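# Place bottles on ledges matching their cap colours

## Task

Put every bottle upright on the wall ledge whose label strip has the same colour as that bottle's cap, with the bottle's entire base resting on that ledge.

## Robot and tools

Robot: two seven-joint arms, left_arm and right_arm, each ending in a two-finger gripper. The names do not correspond to image sides. left_arm sits on the +y side.

Frame: a single scene frame serves for every pose. Its origin lies on the plane z = 0, directly under the midpoint between the two arm bases, which are 0.70 m above it. +x points forward (the direction both arms face) and +z points up. Positions are in metres. Orientations are quaternions given w first (qw, qx, qy, qz). Printed poses can be off by a few centimetres, more at long reach.

Gripper axes: the fingers point along the gripper's +z axis and close along its y axis. end_effector_position is the point between the pads when closed, just under 1 cm behind the tips. When closing from wide open, the tips travel about 17 mm further out along +z, almost all of it while the pads are more than 70 mm apart.

Row format, shared by all motion tools: 16 plain numbers covering both arms, even when only one arm moves. Order is left_arm x, y, z, qw, qx, qy, qz, opening, then right_arm x, y, z, qw, qx, qy, qz, opening. Position and quaternion are an absolute pose in the scene frame, not an offset. Opening runs from -1 (closed) to +1 (fully open, 0.145 m). A full close takes at least about 0.5 s. Every number in a row is a command, including a 0. To leave an arm untouched, resend its previous pose and opening exactly, reusing the same quaternion and not the drifted measured one.

execute_actions(actions, cameras): actions is a list of actions. Each action is a table of up to 15 rows, one row per 1/30 s control step. A shorter table repeats its last row until 15 steps are filled, so one action lasts 0.5 s. Each arm's target must be within 0.6 m of that gripper's current position along each of the gripper's own axes, or the action is refused for both arms. If the first action fails this check against the last reported state, the whole call is refused. Sending an empty list just returns the state and images.

move(target, speed, blend, opening_speed, blocking, cameras): drives each gripper in a straight line from its Hand target to the given absolute pose. target is one 16-number row or a list of up to 15 rows used as waypoints, with no 0.6 m limit. speed is in m/s, from 0.002 to 1.1, default 0.25; rotation is capped at twice that value in rad/s. It can be one value or one per waypoint. blend, in metres, rounds the corners at intermediate waypoints. opening_speed is in units of the -1..1 scale per second, minimum 0.2. blocking=false returns after about 0.5 s while motion continues, and a new move then takes over from the old path. Moves do not avoid obstacles or the other arm. Grippers lag behind and overshoot more at higher speed, and a nearly straight arm can spike well above speed. An opening change on the first waypoint is applied at the start. A change on a later waypoint is applied on arrival, after everything has come to rest. A move is capped at 10 s. The result adds a 'move:' line giving the outcome (done, off_target, moving, held, fault) and any limits, where paced means clipped and held means steps were withheld. An arm not named in the line finished within 3 mm and 2 degrees. done does not imply contact or the absence of it.

wait(seconds 0–10): lets time pass while each arm holds its last command. A running move continues. stop(): brakes a running move, which needs some distance. zoom_image(camera cam_high or cam_low, region [x0,y0,x1,y1] in pixels, at most 504×504): a closer view of the latest image. read_manual: licence texts only. finished_scene(scene): ends the scene for good and cannot be undone. Make no further calls in that reply.

Results include each arm's end_effector_position and quat, Hand target, Tool commands, Joint positions (the last value is the finger opening in metres), Joint torques, Joint velocities ('within noise' means the arm is still), grip_measured (opening on the command scale), and camera images from cam_high and cam_low, both 896x504. execute_actions results also give positions at some intermediate steps.

Control notes: each step, the commanded orientation is clipped to within 32° of the measured one, and position takes priority, so a single action may fall short. Send the rest of the rotation in the next action. Large wrist turns can swing the elbow. To hold a bottle, keep commanding an opening well below grip_measured. Each pad can squeeze up to about 10 N on objects up to about 11 cm wide, and closing fast squeezes harder.

Avoid: letting the arms touch one another, including one gripper closing on the other's fingers; dropping bottles or releasing them while they are still moving; knocking anything off the work area; hitting the wall, the ledges or the table hard; moving fast into contact; and targets far beyond a contact point, which press hard. Loose objects may occasionally be bumped by outside pushes. Holding loads, stretched poses or unreachable targets heat the motors. A MOTOR HOT line appears above 85 °C, and at 100 °C an OVER-TEMPERATURE FAULT stops the arm for 30–60 s or more. Time spent thinking counts as elapsed time. The first of two scenes is practice.

Each tool is called after "Request:" in YAML: its name, and indented under it one key for each argument.

## Session

Request:
execute_actions:
  actions: []

Scene clock: 0.00 s.
left_arm: end_effector_position=(+0.2239, +0.1828, +0.6144) grip_measured=+1.00 end_effector_quat_wxyz=(-0.319, +0.395, -0.515, +0.691) | right_arm: end_effector_position=(+0.4009, -0.1655, +0.3728) grip_measured=+1.00 end_effector_quat_wxyz=(+0.260, +0.265, +0.837, +0.401)
Joint positions: left_arm=[-1.106 0.942 0.535 2.339 -0.48 -0.199 -0.367 0.145] | right_arm=[0.583 0.619 -0.841 0.925 -1.182 -0.496 -0.047 0.145]
Joint velocities: within noise
Joint torques (N m): no reading
Motor temperatures (°C): left_arm=[20 20 22 21 21 23 21] | right_arm=[20 22 22 19 20 19 21]
Hand target: left_arm +0.2239, +0.1828, +0.6144; -0.319, +0.395, -0.515, +0.691 | right_arm +0.4009, -0.1655, +0.3728; +0.260, +0.265, +0.837, +0.401
Tool commands: left_gripper/opening=+1.0 right_gripper/opening=+1.0

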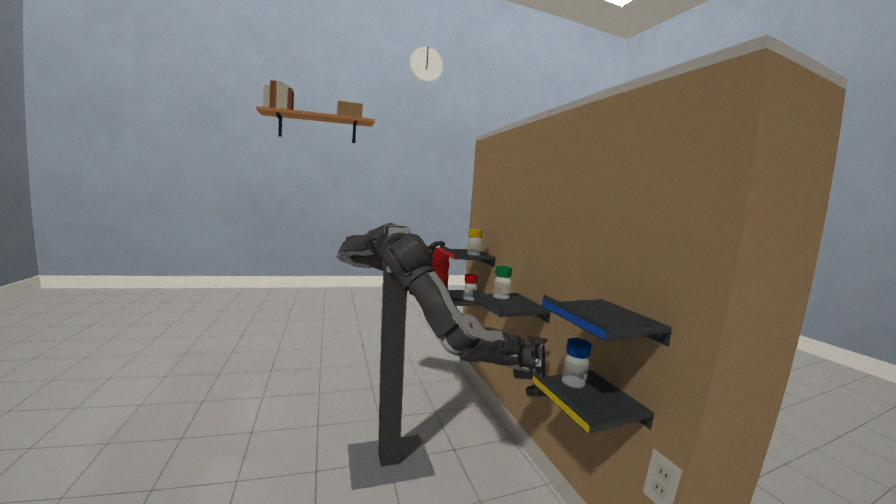

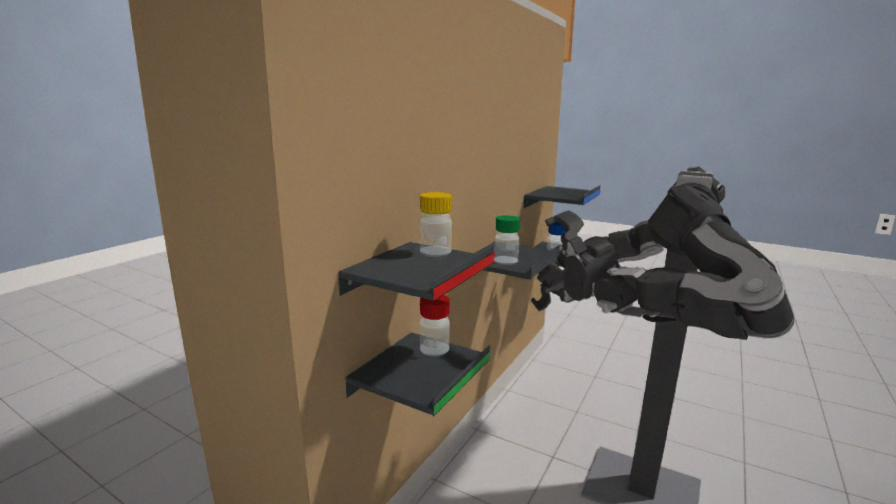

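Request:
zoom_image:
  camera: "cam_low"
  region: [320, 170, 624, 420]

Request:
zoom_image:
  camera: "cam_high"
  region: [420, 210, 700, 440]

Scaled by 1.658 from the camera's 896x504 image, which has a finer 1280x720 frame.

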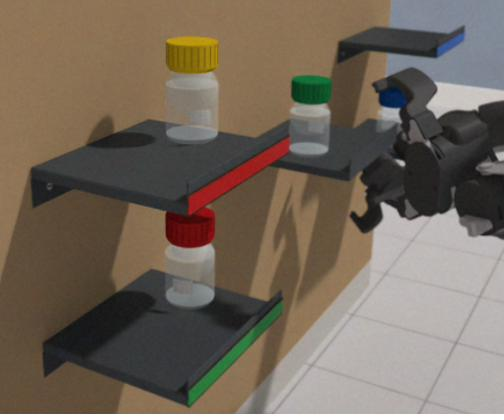

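Scaled by 1.800 from the camera's 896x504 image, which has a finer 1280x720 frame.

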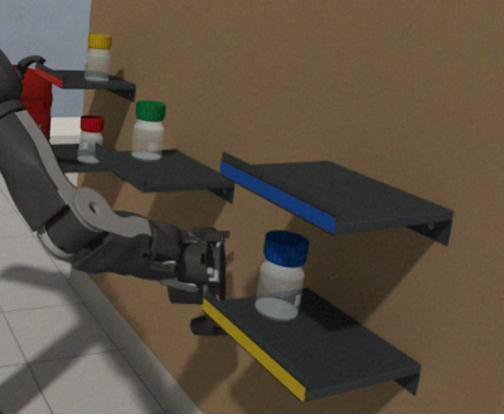

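Request:
move:
  target:
    - [0.20,0.20,0.64,-0.319,0.395,-0.515,0.691,1,0.24,-0.22,0.42,0.26,0.265,0.837,0.401,1]
    - [0.20,0.315,0.68,0,0.777,0,0.629,0.4,0.21,-0.345,0.485,0,0.777,0,0.629,0.4]
  blend: [0.03,0]

Scene clock: 140.80 s.
left_arm: end_effector_position=(+0.2003, +0.2298, +0.6506) grip_measured=+1.00 end_effector_quat_wxyz=(-0.254, +0.514, -0.404, +0.713) | right_arm: end_effector_position=(+0.2317, -0.2540, +0.4372) grip_measured=+1.00 end_effector_quat_wxyz=(+0.209, +0.472, +0.673, +0.530)
Joint positions: left_arm=[-1.409 0.713 0.994 2.429 0.079 -0.388 -0.175 0.145] | right_arm=[-0.376 1.463 -0.652 1.669 -0.385 -0.292 -0.613 0.145]
Joint velocities: within noise
Joint torques (N m): left_arm=[-1.23 1.07 1.59 2.62 0.22 -0.33 -0.34] | right_arm=[1.46 7.13 2.51 1.03 0.26 -0.14 -0.58]
Motor temperatures (°C): left_arm=[20 21 23 22 21 23 22] | right_arm=[24 23 23 20 20 19 21]
Hand target: left_arm +0.2003, +0.2296, +0.6505; -0.254, +0.514, -0.404, +0.713 | right_arm +0.2318, -0.2544, +0.4379; +0.209, +0.472, +0.671, +0.532
Tool commands: left_gripper/opening=+1.0 right_gripper/opening=+1.0
Off the commanded pose: left_arm 0.090 m, 64 deg | right_arm 0.105 m, 91 deg.
move: held (left_arm; a check stopped the path), off_target (right_arm; braked when a check withheld steps of left_arm); path passed 1 of 2 targets; target 2's new opening was not sent; limits=held
pose unreachable (left arm): on one or more control steps of this call, first in action 0 (counted from 0), this arm could not follow its commanded pose, so it was not sent that pose on those steps. It may still have moved: this result reports where it is.
cause: moving toward the commanded pose would bring two parts of the arm too close to each other (joints 4 (elbow) and 5 (forearm roll) lie between them).

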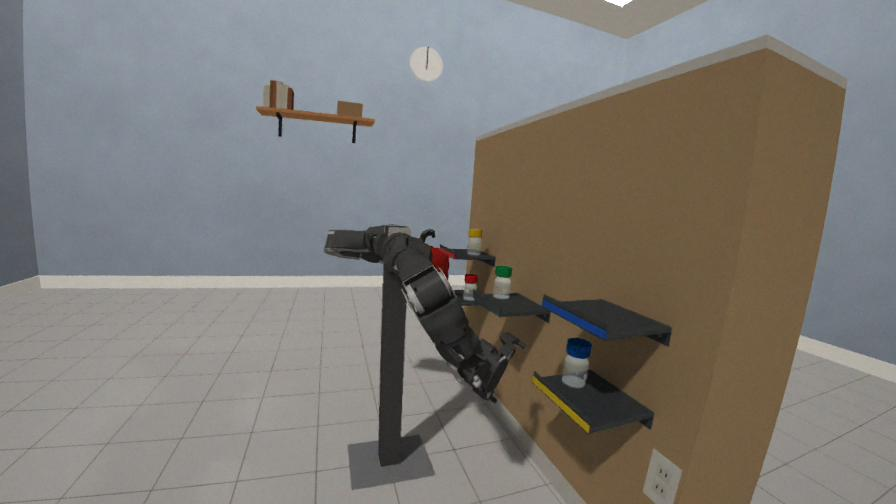

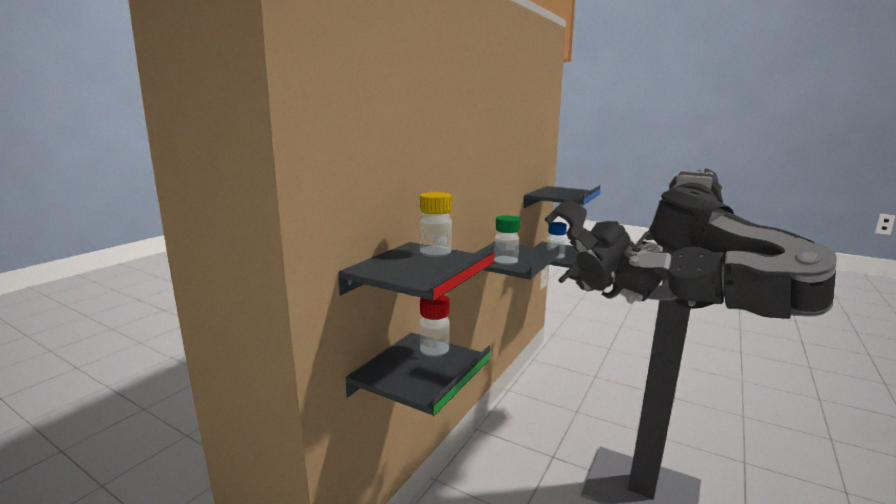

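Request:
move:
  target: [0.28,0.315,0.69,0,0.777,0,0.629,0.4,0.27,-0.345,0.495,0,0.777,0,0.629,0.4]

Scene clock: 153.10 s.
left_arm: end_effector_position=(+0.2801, +0.3144, +0.6920) grip_measured=+0.40 end_effector_quat_wxyz=(+0.000, +0.775, -0.002, +0.632) | right_arm: end_effector_position=(+0.2707, -0.3461, +0.4965) grip_measured=+0.40 end_effector_quat_wxyz=(+0.003, +0.777, -0.001, +0.630)
Joint positions: left_arm=[-1.003 1.14 1.339 2.171 1.584 0.567 -0.207 0.105] | right_arm=[0.324 1.637 -1.322 1.764 1.455 -0.783 -0.19 0.105]
Joint velocities: within noise
Joint torques (N m): left_arm=[2.15 3.39 1.81 0.51 0.11 -0.52 -0.04] | right_arm=[2.33 6.29 1.69 0.62 0.03 -0.49 0.15]
Motor temperatures (°C): left_arm=[20 21 24 22 21 23 21] | right_arm=[22 24 23 20 20 19 21]
Hand target: left_arm +0.2800, +0.3150, +0.6901; +0.000, +0.777, +0.000, +0.629 | right_arm +0.2700, -0.3449, +0.4950; +0.000, +0.778, +0.000, +0.629
Off the commanded pose: left_arm 0.002 m, 1 deg | right_arm 0.002 m, 0 deg.
joint sent to its limit (left arm) — joint 5 (forearm roll), upper limit. The joint targets still meet the commanded pose.
joint sent to its limit (right arm) — joint 6 (wrist pitch), lower limit. The joint targets still meet the commanded pose.
move: done

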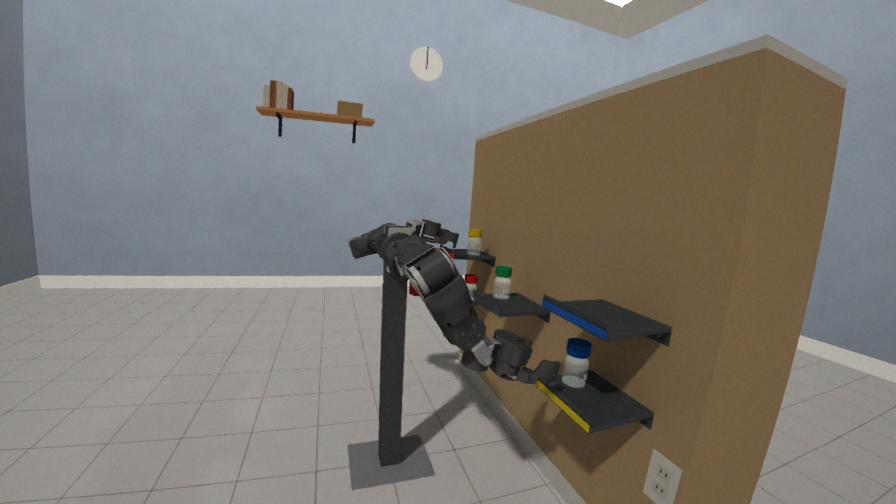

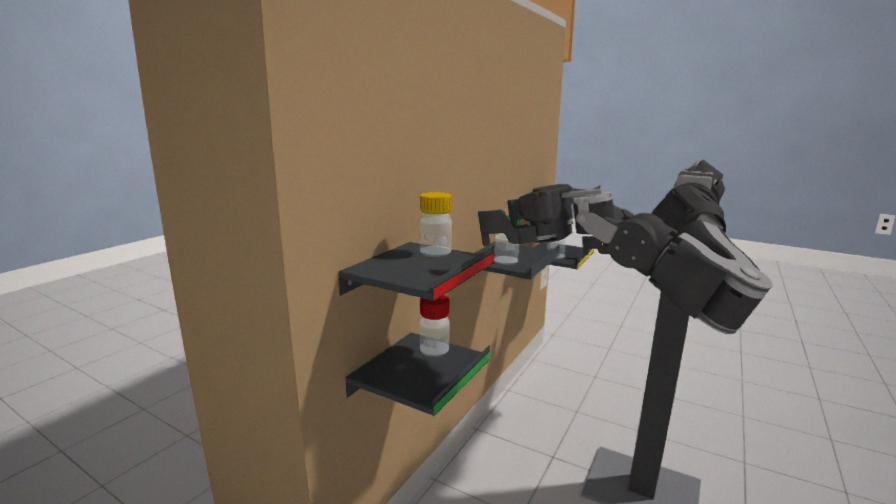

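Request:
zoom_image:
  camera: "cam_low"
  region: [400, 160, 640, 310]

Request:
zoom_image:
  camera: "cam_high"
  region: [440, 280, 680, 440]

Request:
zoom_image:
  camera: "cam_high"
  region: [400, 210, 560, 320]

Scaled by 2.100 from the camera's 896x504 image, which has a finer 1280x720 frame.

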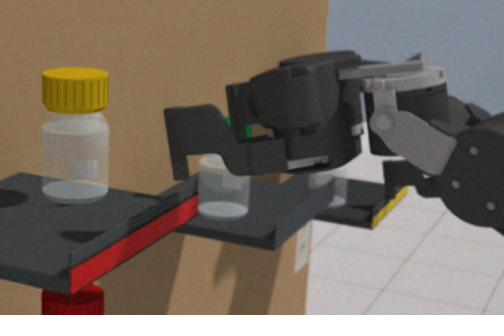

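Scaled by 2.100 from the camera's 896x504 image, which has a finer 1280x720 frame.

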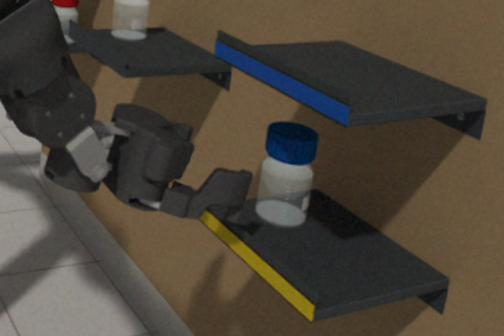

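Scaled by 3.150 from the camera's 896x504 image, which has a finer 1280x720 frame.

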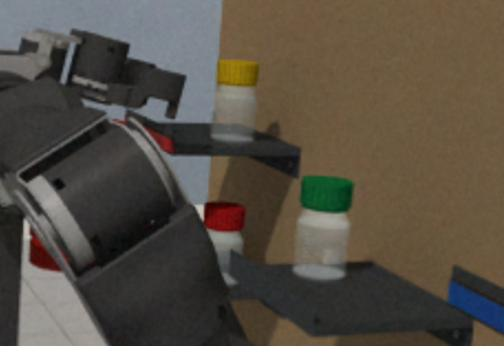

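Request:
move:
  target: [0.325,0.352,0.685,0,0.777,0,0.629,0.4,0.325,-0.34,0.488,0,0.777,0,0.629,0.4]
  speed: 0.12

Request:
zoom_image:
  camera: "cam_low"
  region: [400, 160, 640, 310]

Request:
zoom_image:
  camera: "cam_high"
  region: [440, 280, 680, 440]

Request:
zoom_image:
  camera: "cam_high"
  region: [400, 210, 560, 320]

Scene clock: 208.53 s.
left_arm: end_effector_position=(+0.3252, +0.3529, +0.6873) grip_measured=+0.40 end_effector_quat_wxyz=(-0.002, +0.776, +0.001, +0.631) | right_arm: end_effector_position=(+0.3251, -0.3405, +0.4884) grip_measured=+0.40 end_effector_quat_wxyz=(+0.001, +0.776, -0.003, +0.631)
Joint positions: left_arm=[-1.019 1.334 1.243 1.866 1.529 0.442 -0.084 0.105] | right_arm=[0.478 1.442 -1.257 1.596 1.44 -0.564 -0.179 0.105]
Joint velocities: within noise
Joint torques (N m): left_arm=[2.6 3.78 2.58 0.8 0.06 -0.73 0.23] | right_arm=[3.2 6.87 3.55 0.79 -0.06 -0.31 0.16]
Motor temperatures (°C): left_arm=[20 21 24 21 21 24 21] | right_arm=[22 24 23 19 20 20 21]
Hand target: left_arm +0.3250, +0.3521, +0.6849; +0.000, +0.777, +0.000, +0.629 | right_arm +0.3250, -0.3401, +0.4880; +0.000, +0.777, +0.000, +0.629
Off the commanded pose: left_arm 0.003 m, 0 deg | right_arm 0.001 m, 0 deg.
move: done

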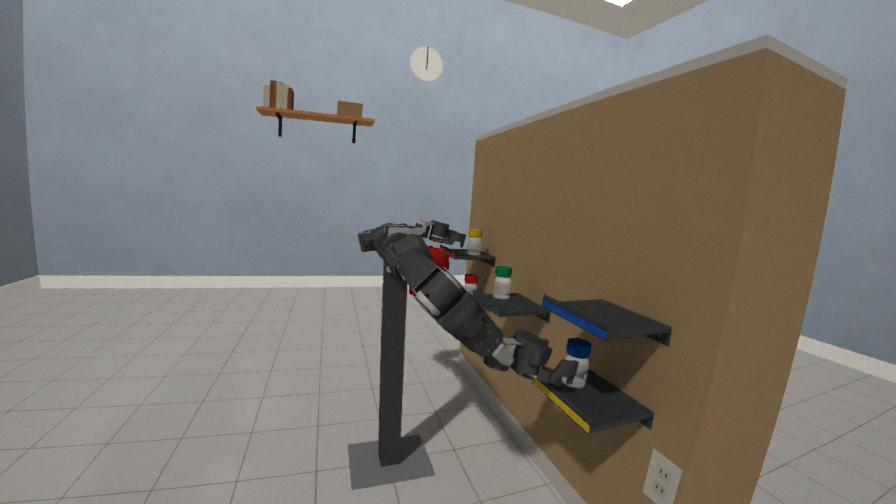

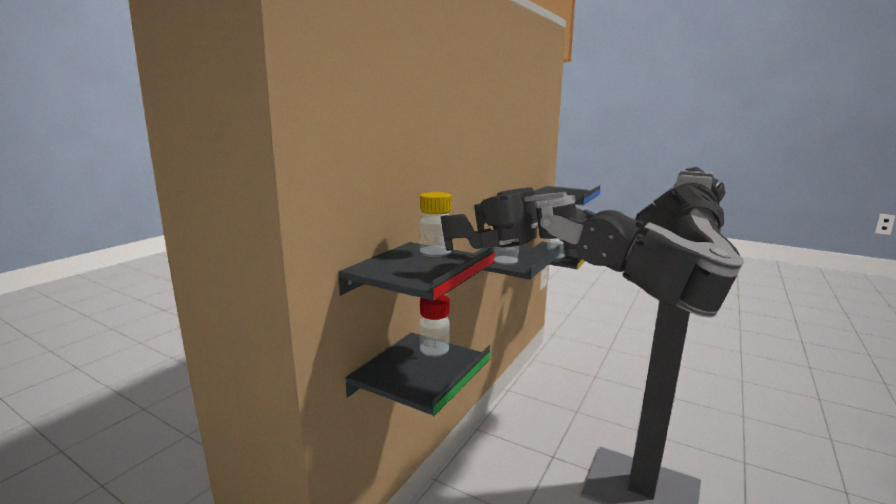

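Scaled by 2.100 from the camera's 896x504 image, which has a finer 1280x720 frame.

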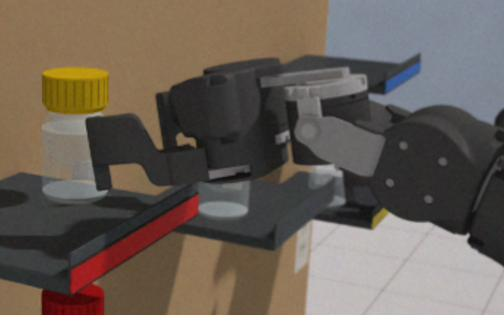

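Scaled by 2.100 from the camera's 896x504 image, which has a finer 1280x720 frame.

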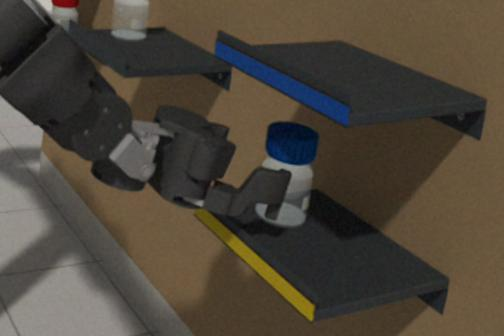

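Scaled by 3.150 from the camera's 896x504 image, which has a finer 1280x720 frame.

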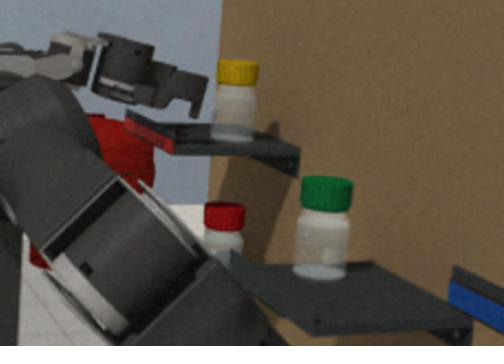

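Request:
move:
  target: [0.393,0.343,0.685,0,0.777,0,0.629,0.4,0.372,-0.34,0.488,0,0.777,0,0.629,0.4]
  speed: 0.08

Request:
zoom_image:
  camera: "cam_low"
  region: [400, 160, 640, 310]

Request:
zoom_image:
  camera: "cam_high"
  region: [440, 280, 680, 440]

Request:
zoom_image:
  camera: "cam_high"
  region: [400, 210, 560, 320]

Scene clock: 232.83 s.
left_arm: end_effector_position=(+0.3935, +0.3416, +0.6871) grip_measured=+0.40 end_effector_quat_wxyz=(-0.005, +0.773, -0.016, +0.634) | right_arm: end_effector_position=(+0.3721, -0.3412, +0.4891) grip_measured=+0.40 end_effector_quat_wxyz=(+0.002, +0.776, -0.003, +0.631)
Joint positions: left_arm=[-1.407 1.665 1.497 1.611 1.584 0.288 -0.118 0.105] | right_arm=[0.642 1.283 -1.257 1.409 1.435 -0.41 -0.128 0.105]
Joint velocities: within noise
Joint torques (N m): left_arm=[5.16 1.07 3.48 0.09 0.13 -0.52 -0.05] | right_arm=[4.15 5.5 3.6 0.81 -0.01 -0.3 0.15]
Motor temperatures (°C): left_arm=[20 22 24 21 21 24 21] | right_arm=[22 25 23 19 20 20 21]
Hand target: left_arm +0.3930, +0.3432, +0.6851; -0.007, +0.776, -0.014, +0.631 | right_arm +0.3720, -0.3401, +0.4880; +0.000, +0.777, +0.000, +0.629
Off the commanded pose: left_arm 0.003 m, 2 deg | right_arm 0.002 m, 0 deg.
joint sent to its limit (left arm) — joint 1 (shoulder pitch), lower limit; joint 5 (forearm roll), upper limit. The joint targets still meet the commanded pose.
move: done

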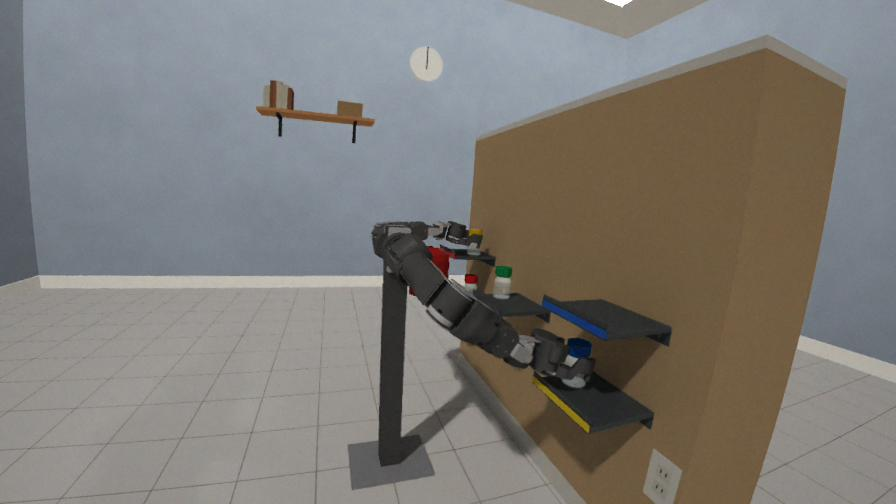

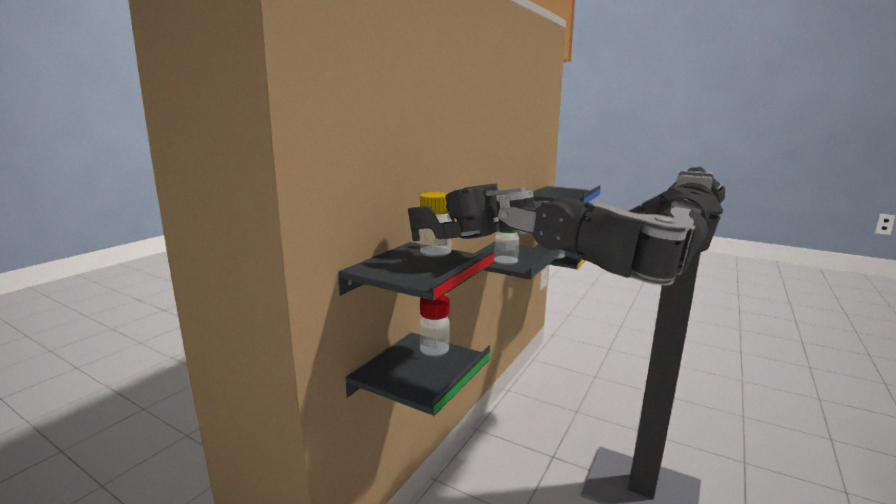

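Scaled by 2.100 from the camera's 896x504 image, which has a finer 1280x720 frame.

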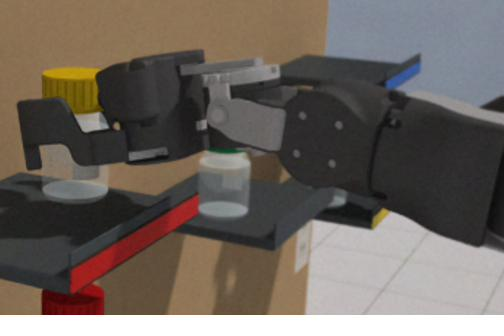

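Scaled by 2.100 from the camera's 896x504 image, which has a finer 1280x720 frame.

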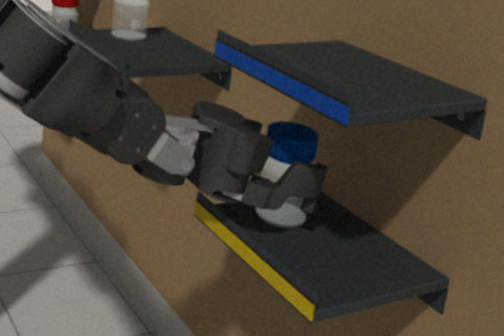

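Scaled by 3.150 from the camera's 896x504 image, which has a finer 1280x720 frame.

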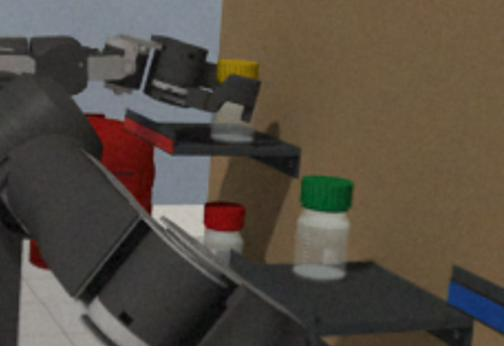

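Request:
move:
  target: [0.393,0.343,0.685,-0.007,0.776,-0.014,0.631,-0.7,0.372,-0.34,0.488,0,0.777,0,0.629,-0.7]
  opening_speed: 1.0

Request:
zoom_image:
  camera: "cam_low"
  region: [400, 160, 640, 310]

Request:
zoom_image:
  camera: "cam_high"
  region: [440, 280, 680, 440]

Scene clock: 242.57 s.
left_arm: end_effector_position=(+0.3934, +0.3416, +0.6869) grip_measured=-0.24 end_effector_quat_wxyz=(-0.005, +0.774, -0.016, +0.633) | right_arm: end_effector_position=(+0.3721, -0.3414, +0.4889) grip_measured=-0.24 end_effector_quat_wxyz=(+0.002, +0.776, -0.002, +0.631)
Joint positions: left_arm=[-1.407 1.665 1.497 1.611 1.584 0.29 -0.118 0.058] | right_arm=[0.642 1.283 -1.257 1.408 1.435 -0.409 -0.128 0.058]
Joint velocities: within noise
Joint torques (N m): left_arm=[5.5 1.15 3.3 0.06 0.12 -0.55 -0.03] | right_arm=[4.18 5.55 3.67 0.96 0.01 -0.32 0.18]
Motor temperatures (°C): left_arm=[21 21 25 21 21 24 21] | right_arm=[22 24 23 19 20 20 21]
Hand target: left_arm +0.3930, +0.3430, +0.6851; -0.007, +0.776, -0.014, +0.631 | right_arm +0.3720, -0.3400, +0.4880; +0.000, +0.777, +0.000, +0.629
Off the commanded pose: left_arm 0.002 m, 1 deg | right_arm 0.002 m, 0 deg.
move: done

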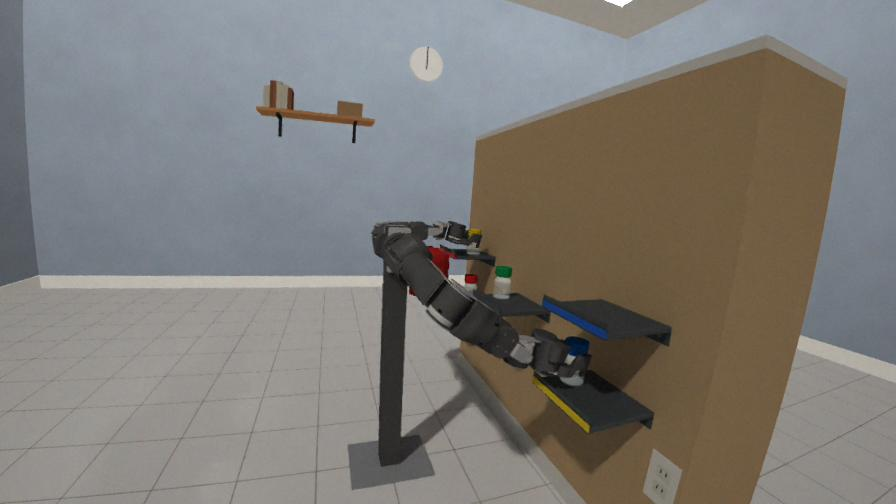

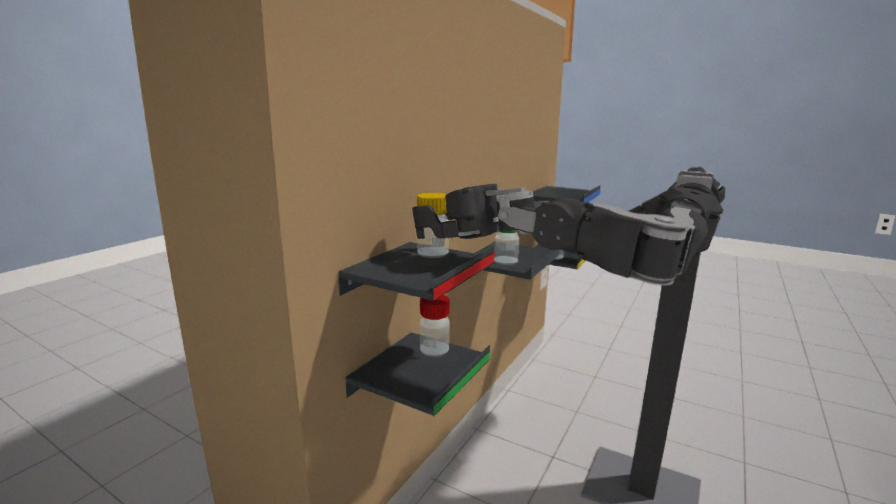

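Scaled by 2.100 from the camera's 896x504 image, which has a finer 1280x720 frame.

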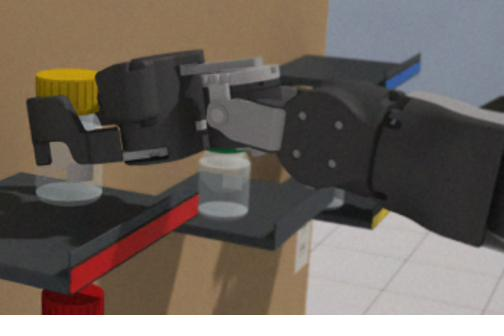

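Scaled by 2.100 from the camera's 896x504 image, which has a finer 1280x720 frame.

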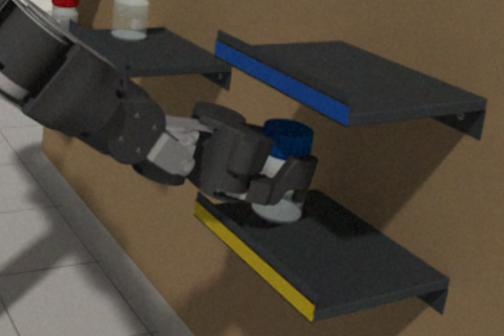

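Request:
move:
  target:
    - [0.393,0.343,0.72,-0.007,0.776,-0.014,0.631,-0.7,0.372,-0.34,0.518,0,0.777,0,0.629,-0.7]
    - [0.25,0.31,0.72,0,0.777,0,0.629,-0.7,0.235,-0.34,0.518,0,0.777,0,0.629,-0.7]
  speed: 0.12

Request:
zoom_image:
  camera: "cam_high"
  region: [440, 280, 680, 440]

Scene clock: 268.33 s.
left_arm: end_effector_position=(+0.2502, +0.3109, +0.7187) grip_measured=-0.24 end_effector_quat_wxyz=(-0.005, +0.763, -0.018, +0.647) | right_arm: end_effector_position=(+0.2352, -0.3413, +0.5175) grip_measured=-0.24 end_effector_quat_wxyz=(+0.006, +0.795, +0.000, +0.607)
Joint positions: left_arm=[-0.844 1.028 1.436 2.242 1.584 0.781 -0.137 0.058] | right_arm=[0.52 1.836 -1.571 1.957 1.441 -0.775 -0.188 0.058]
Joint velocities: within noise
Joint torques (N m): left_arm=[0.99 4.73 3.02 0.02 0.12 -0.6 0.21] | right_arm=[1.49 5.58 1.59 0.64 -0.08 -0.72 0.17]
Motor temperatures (°C): left_arm=[22 21 25 21 21 24 21] | right_arm=[23 25 23 19 20 20 21]
Hand target: left_arm +0.2500, +0.3102, +0.7198; -0.004, +0.762, -0.020, +0.647 | right_arm +0.2352, -0.3400, +0.5181; +0.003, +0.793, +0.001, +0.610
Off the commanded pose: left_arm 0.002 m, 3 deg | right_arm 0.001 m, 3 deg.
joint sent to its limit (left arm) — joint 5 (forearm roll), upper limit; joint 6 (wrist pitch), upper limit. The joint targets are off in orientation, not in position.
joint sent to its limit (right arm) — joint 3 (upper arm roll), lower limit; joint 6 (wrist pitch), lower limit. The joint targets are off in orientation, not in position.
move: off_target (left_arm, right_arm)

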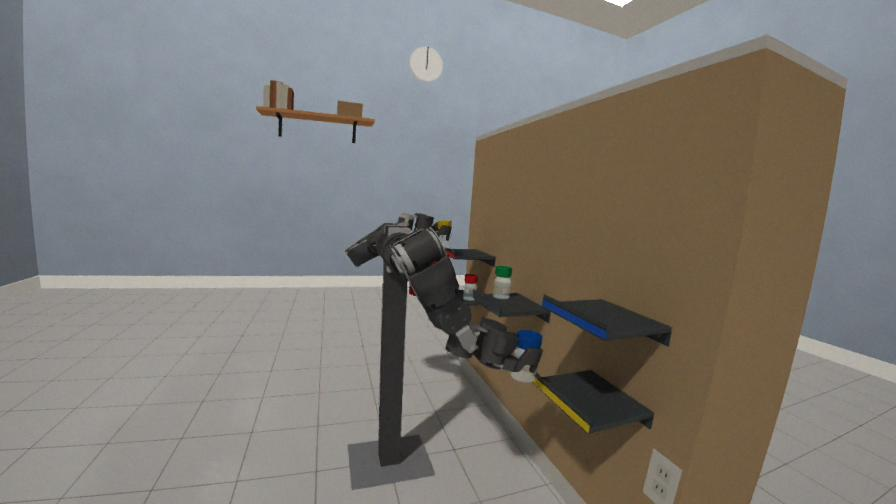

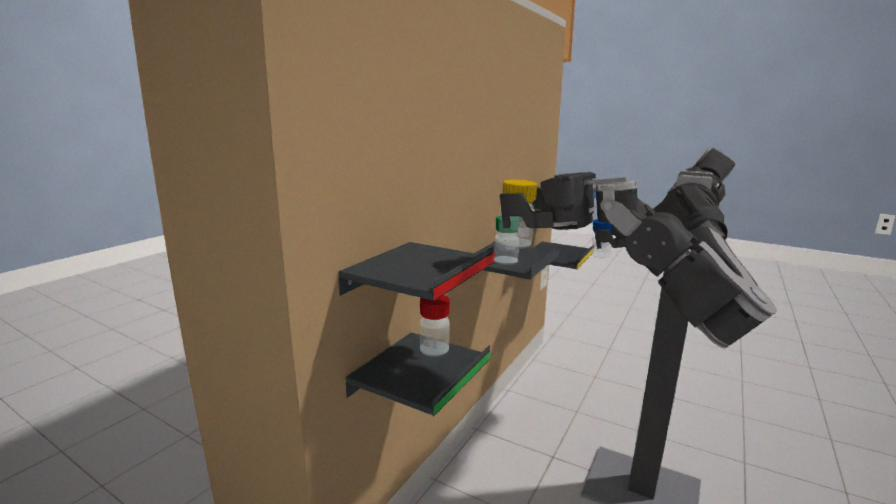

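Scaled by 2.100 from the camera's 896x504 image, which has a finer 1280x720 frame.

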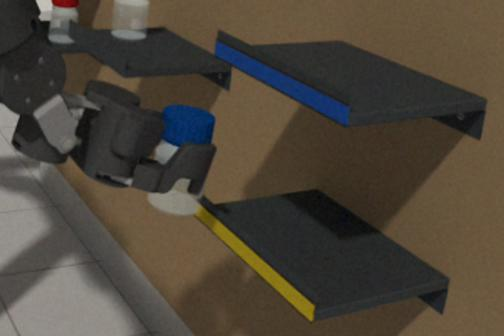

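Request:
move:
  target:
    - [0.25,0.25,0.70,0,0.777,0,0.629,-0.7,0.235,-0.38,0.73,0,0.777,0,0.629,-0.7]
    - [0.25,0.12,0.66,0,0.777,0,0.629,-0.7,0.31,-0.41,0.735,0,0.777,0,0.629,-0.7]
    - [0.25,0.10,0.65,0,0.777,0,0.629,-0.7,0.375,-0.415,0.725,0,0.777,0,0.629,-0.7]
  speed: 0.15

Request:
zoom_image:
  camera: "cam_high"
  region: [440, 220, 680, 380]

Request:
zoom_image:
  camera: "cam_low"
  region: [440, 120, 680, 280]

Scene clock: 289.33 s.
left_arm: end_effector_position=(+0.2502, +0.1002, +0.6498) grip_measured=-0.24 end_effector_quat_wxyz=(+0.274, +0.760, -0.249, +0.535) | right_arm: end_effector_position=(+0.3744, -0.4162, +0.7224) grip_measured=-0.25 end_effector_quat_wxyz=(+0.001, +0.781, -0.003, +0.624)
Joint positions: left_arm=[0.072 1.059 0.13 2.432 1.586 0.781 -0.16 0.058] | right_arm=[1.499 1.511 -1.193 1.318 1.439 0.513 0.22 0.057]
Joint velocities: within noise
Joint torques (N m): left_arm=[4.31 3.2 1.47 1.18 0.14 -0.58 0.06] | right_arm=[4.05 0.25 4.71 0.84 0.24 -0.76 0.12]
Motor temperatures (°C): left_arm=[21 22 25 21 21 24 21] | right_arm=[22 24 23 19 20 20 21]
Hand target: left_arm +0.2506, +0.1003, +0.6500; +0.273, +0.760, -0.247, +0.536 | right_arm +0.3749, -0.4150, +0.7250; +0.000, +0.777, +0.000, +0.629
Off the commanded pose: left_arm 0.000 m, 44 deg; orientation clipped | right_arm 0.003 m, 1 deg.
joint read past its limit (left arm) — joint 4 (elbow), upper limit, where the elbow is as bent as it goes.
joint sent to its limit (left arm) — joint 4 (elbow), upper limit, where the elbow is as bent as it goes; joint 5 (forearm roll), upper limit; joint 6 (wrist pitch), upper limit. The joint targets are off in orientation, not in position.
move: off_target (left_arm); limits=paced

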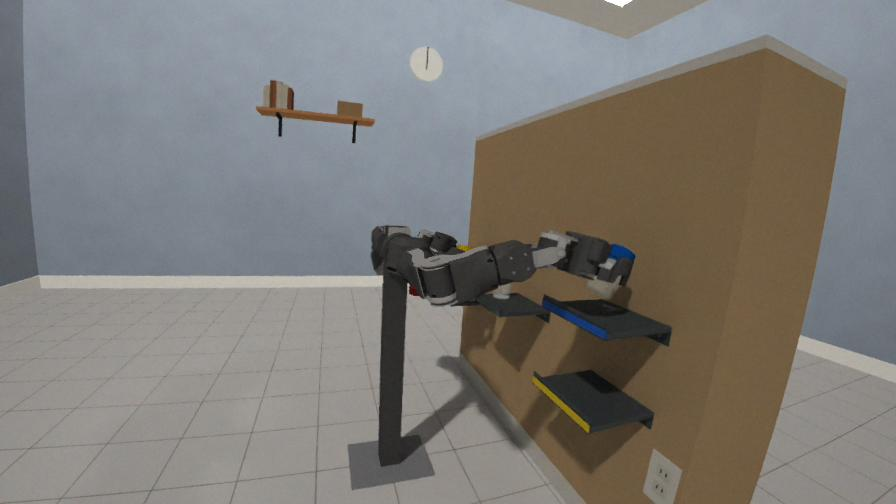

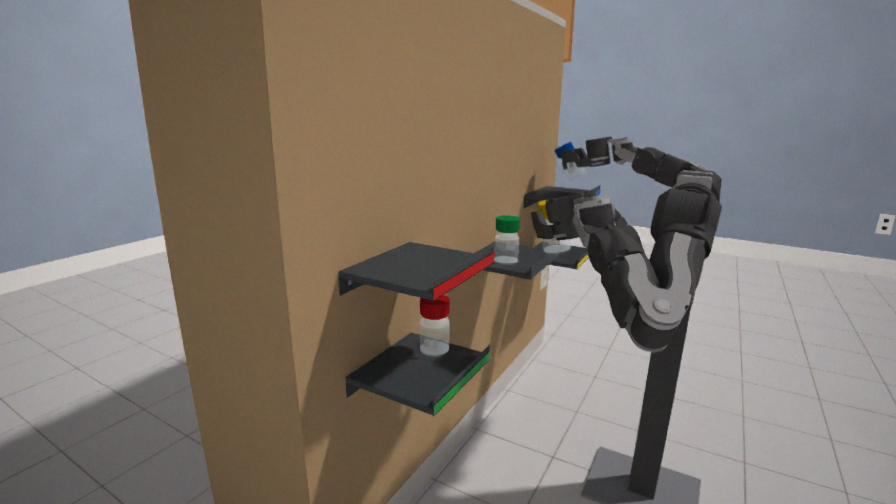

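Scaled by 2.100 from the camera's 896x504 image, which has a finer 1280x720 frame.

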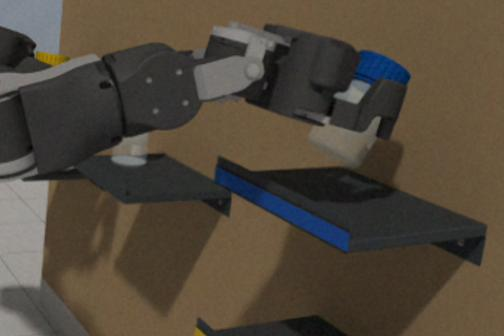

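Scaled by 2.100 from the camera's 896x504 image, which has a finer 1280x720 frame.

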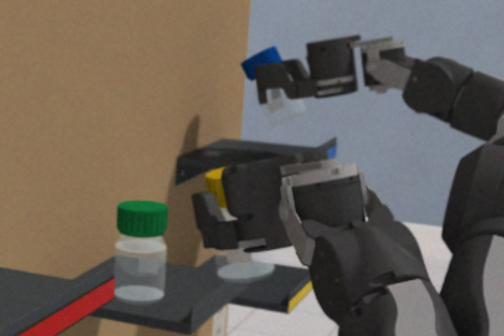

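Request:
move:
  target: [0.27,0.08,0.66,0.136,0.759,-0.168,0.614,-0.7,0.375,-0.415,0.73,0,0.682,0,0.731,-0.7]
  speed: 0.15

Request:
zoom_image:
  camera: "cam_high"
  region: [440, 220, 680, 380]

Request:
zoom_image:
  camera: "cam_low"
  region: [440, 120, 680, 280]

Scene clock: 333.67 s.
left_arm: end_effector_position=(+0.2706, +0.0804, +0.6600) grip_measured=-0.24 end_effector_quat_wxyz=(+0.220, +0.753, -0.249, +0.568) | right_arm: end_effector_position=(+0.3755, -0.4140, +0.7272) grip_measured=-0.25 end_effector_quat_wxyz=(-0.001, +0.688, +0.003, +0.726)
Joint positions: left_arm=[0.454 0.983 -0.255 2.432 1.584 0.781 -0.456 0.058] | right_arm=[1.303 1.564 -1.198 1.371 1.557 0.048 0.199 0.057]
Joint velocities: within noise
Joint torques (N m): left_arm=[5.39 2.33 1.39 1.09 0.04 -0.55 -0.01] | right_arm=[3.73 2.62 5.3 0.61 0.36 -0.76 -0.15]
Motor temperatures (°C): left_arm=[21 22 24 21 21 24 21] | right_arm=[23 23 24 19 20 21 21]
Hand target: left_arm +0.2708, +0.0802, +0.6601; +0.220, +0.753, -0.248, +0.568 | right_arm +0.3750, -0.4151, +0.7301; +0.000, +0.682, +0.000, +0.731
Off the commanded pose: left_arm 0.001 m, 14 deg | right_arm 0.003 m, 1 deg.
joint read past its limit (left arm) — joint 4 (elbow), upper limit, where the elbow is as bent as it goes.
joint sent to its limit (left arm) — joint 4 (elbow), upper limit, where the elbow is as bent as it goes; joint 5 (forearm roll), upper limit; joint 6 (wrist pitch), upper limit. The joint targets are off in orientation, not in position.
joint sent to its limit (right arm) — joint 5 (forearm roll), upper limit. The joint targets still meet the commanded pose.
move: off_target (left_arm)

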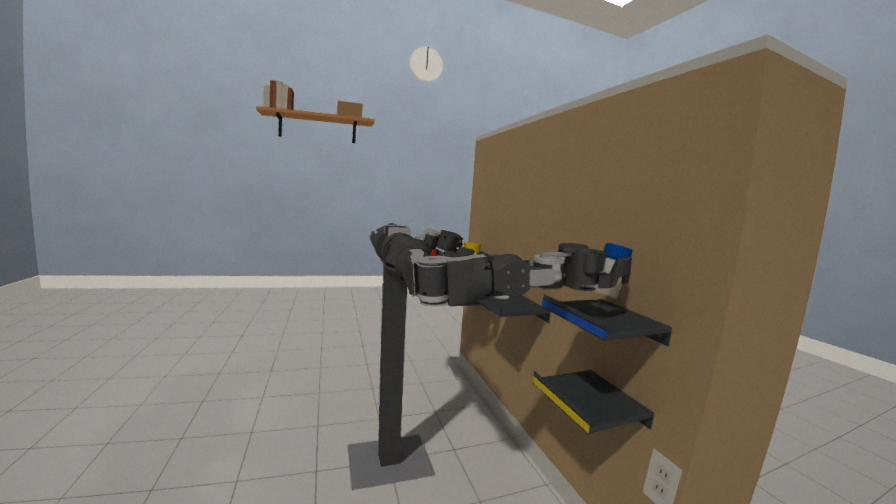

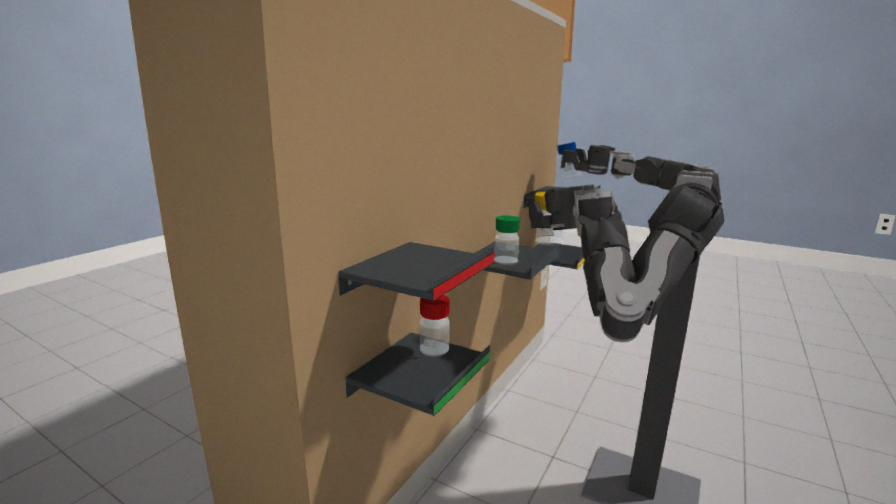

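Scaled by 2.100 from the camera's 896x504 image, which has a finer 1280x720 frame.

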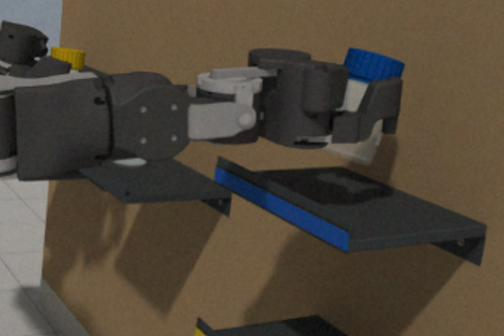

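Scaled by 2.100 from the camera's 896x504 image, which has a finer 1280x720 frame.

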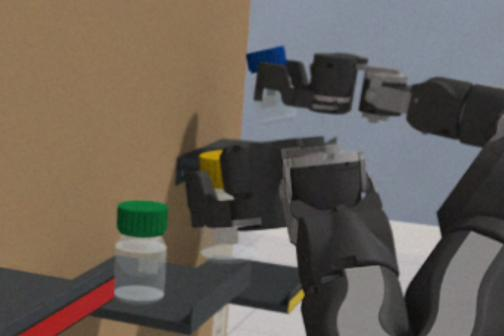

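Request:
move:
  target: [0.27,0.08,0.66,0.136,0.759,-0.168,0.614,-0.7,0.375,-0.415,0.70,0,0.682,0,0.731,-0.7]
  speed: 0.05

Request:
zoom_image:
  camera: "cam_high"
  region: [520, 220, 680, 350]

Request:
zoom_image:
  camera: "cam_low"
  region: [480, 120, 640, 240]

Scene clock: 344.07 s.
left_arm: end_effector_position=(+0.2711, +0.0806, +0.6598) grip_measured=-0.24 end_effector_quat_wxyz=(+0.219, +0.753, -0.248, +0.569) | right_arm: end_effector_position=(+0.3756, -0.4138, +0.6958) grip_measured=-0.25 end_effector_quat_wxyz=(+0.008, +0.692, +0.012, +0.722)
Joint positions: left_arm=[0.456 0.982 -0.258 2.432 1.584 0.781 -0.462 0.058] | right_arm=[1.163 1.568 -1.198 1.376 1.557 -0.082 0.198 0.057]
Joint velocities: within noise
Joint torques (N m): left_arm=[4.97 2.55 1.83 1.1 0.04 -0.55 0.15] | right_arm=[3.71 3.97 6.02 0.38 0.34 -0.79 -0.17]
Motor temperatures (°C): left_arm=[22 22 24 21 21 24 21] | right_arm=[22 24 25 19 20 21 21]
Hand target: left_arm +0.2708, +0.0801, +0.6600; +0.220, +0.753, -0.248, +0.568 | right_arm +0.3752, -0.4149, +0.7001; +0.010, +0.685, +0.010, +0.728
Off the commanded pose: left_arm 0.001 m, 14 deg | right_arm 0.004 m, 2 deg.
joint read past its limit (left arm) — joint 4 (elbow), upper limit, where the elbow is as bent as it goes.
joint sent to its limit (left arm) — joint 4 (elbow), upper limit, where the elbow is as bent as it goes; joint 5 (forearm roll), upper limit; joint 6 (wrist pitch), upper limit. The joint targets are off in orientation, not in position.
joint sent to its limit (right arm) — joint 5 (forearm roll), upper limit. The joint targets still meet the commanded pose.
move: off_target (left_arm, right_arm)

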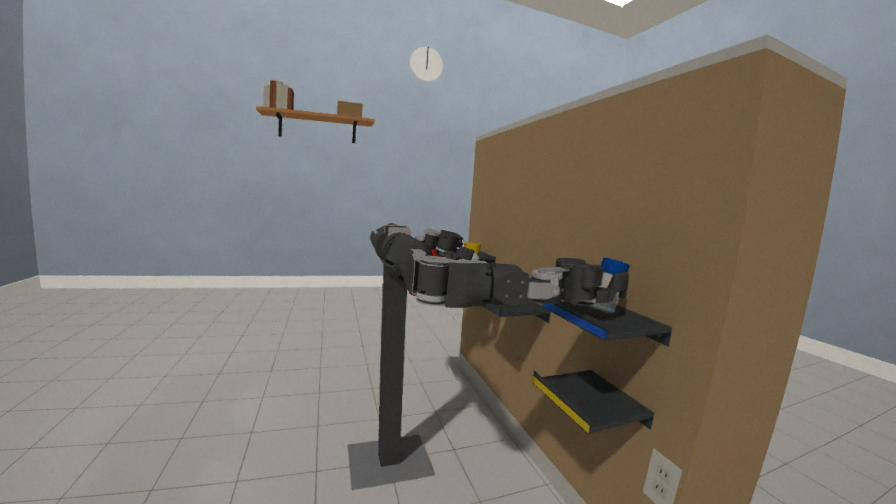

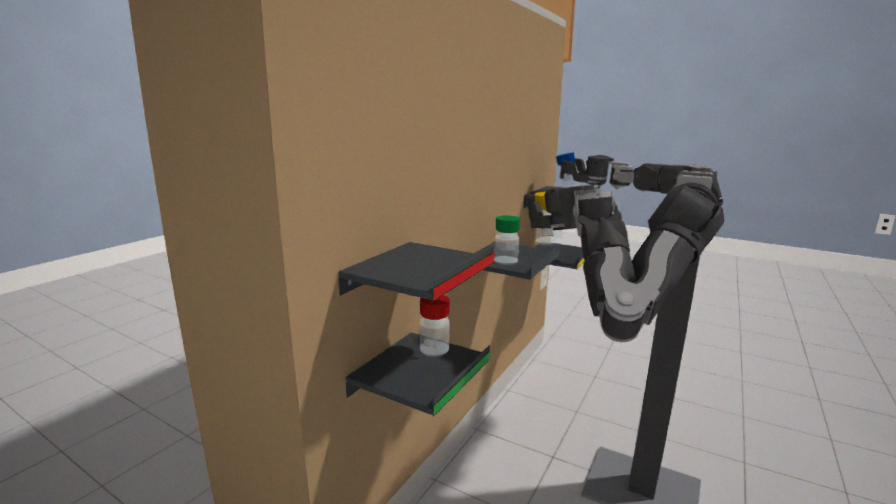

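Scaled by 3.150 from the camera's 896x504 image, which has a finer 1280x720 frame.

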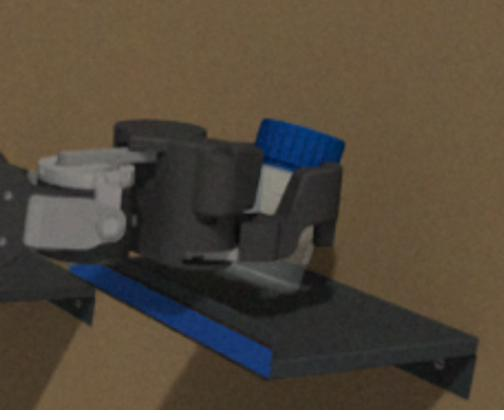

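Scaled by 3.150 from the camera's 896x504 image, which has a finer 1280x720 frame.

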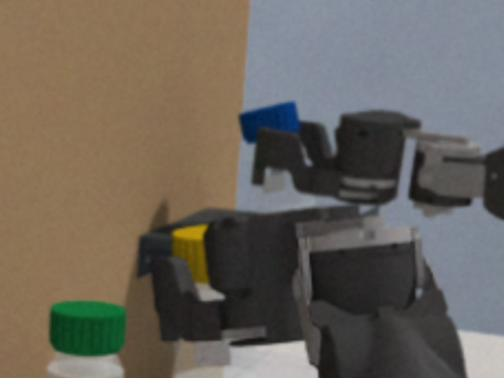

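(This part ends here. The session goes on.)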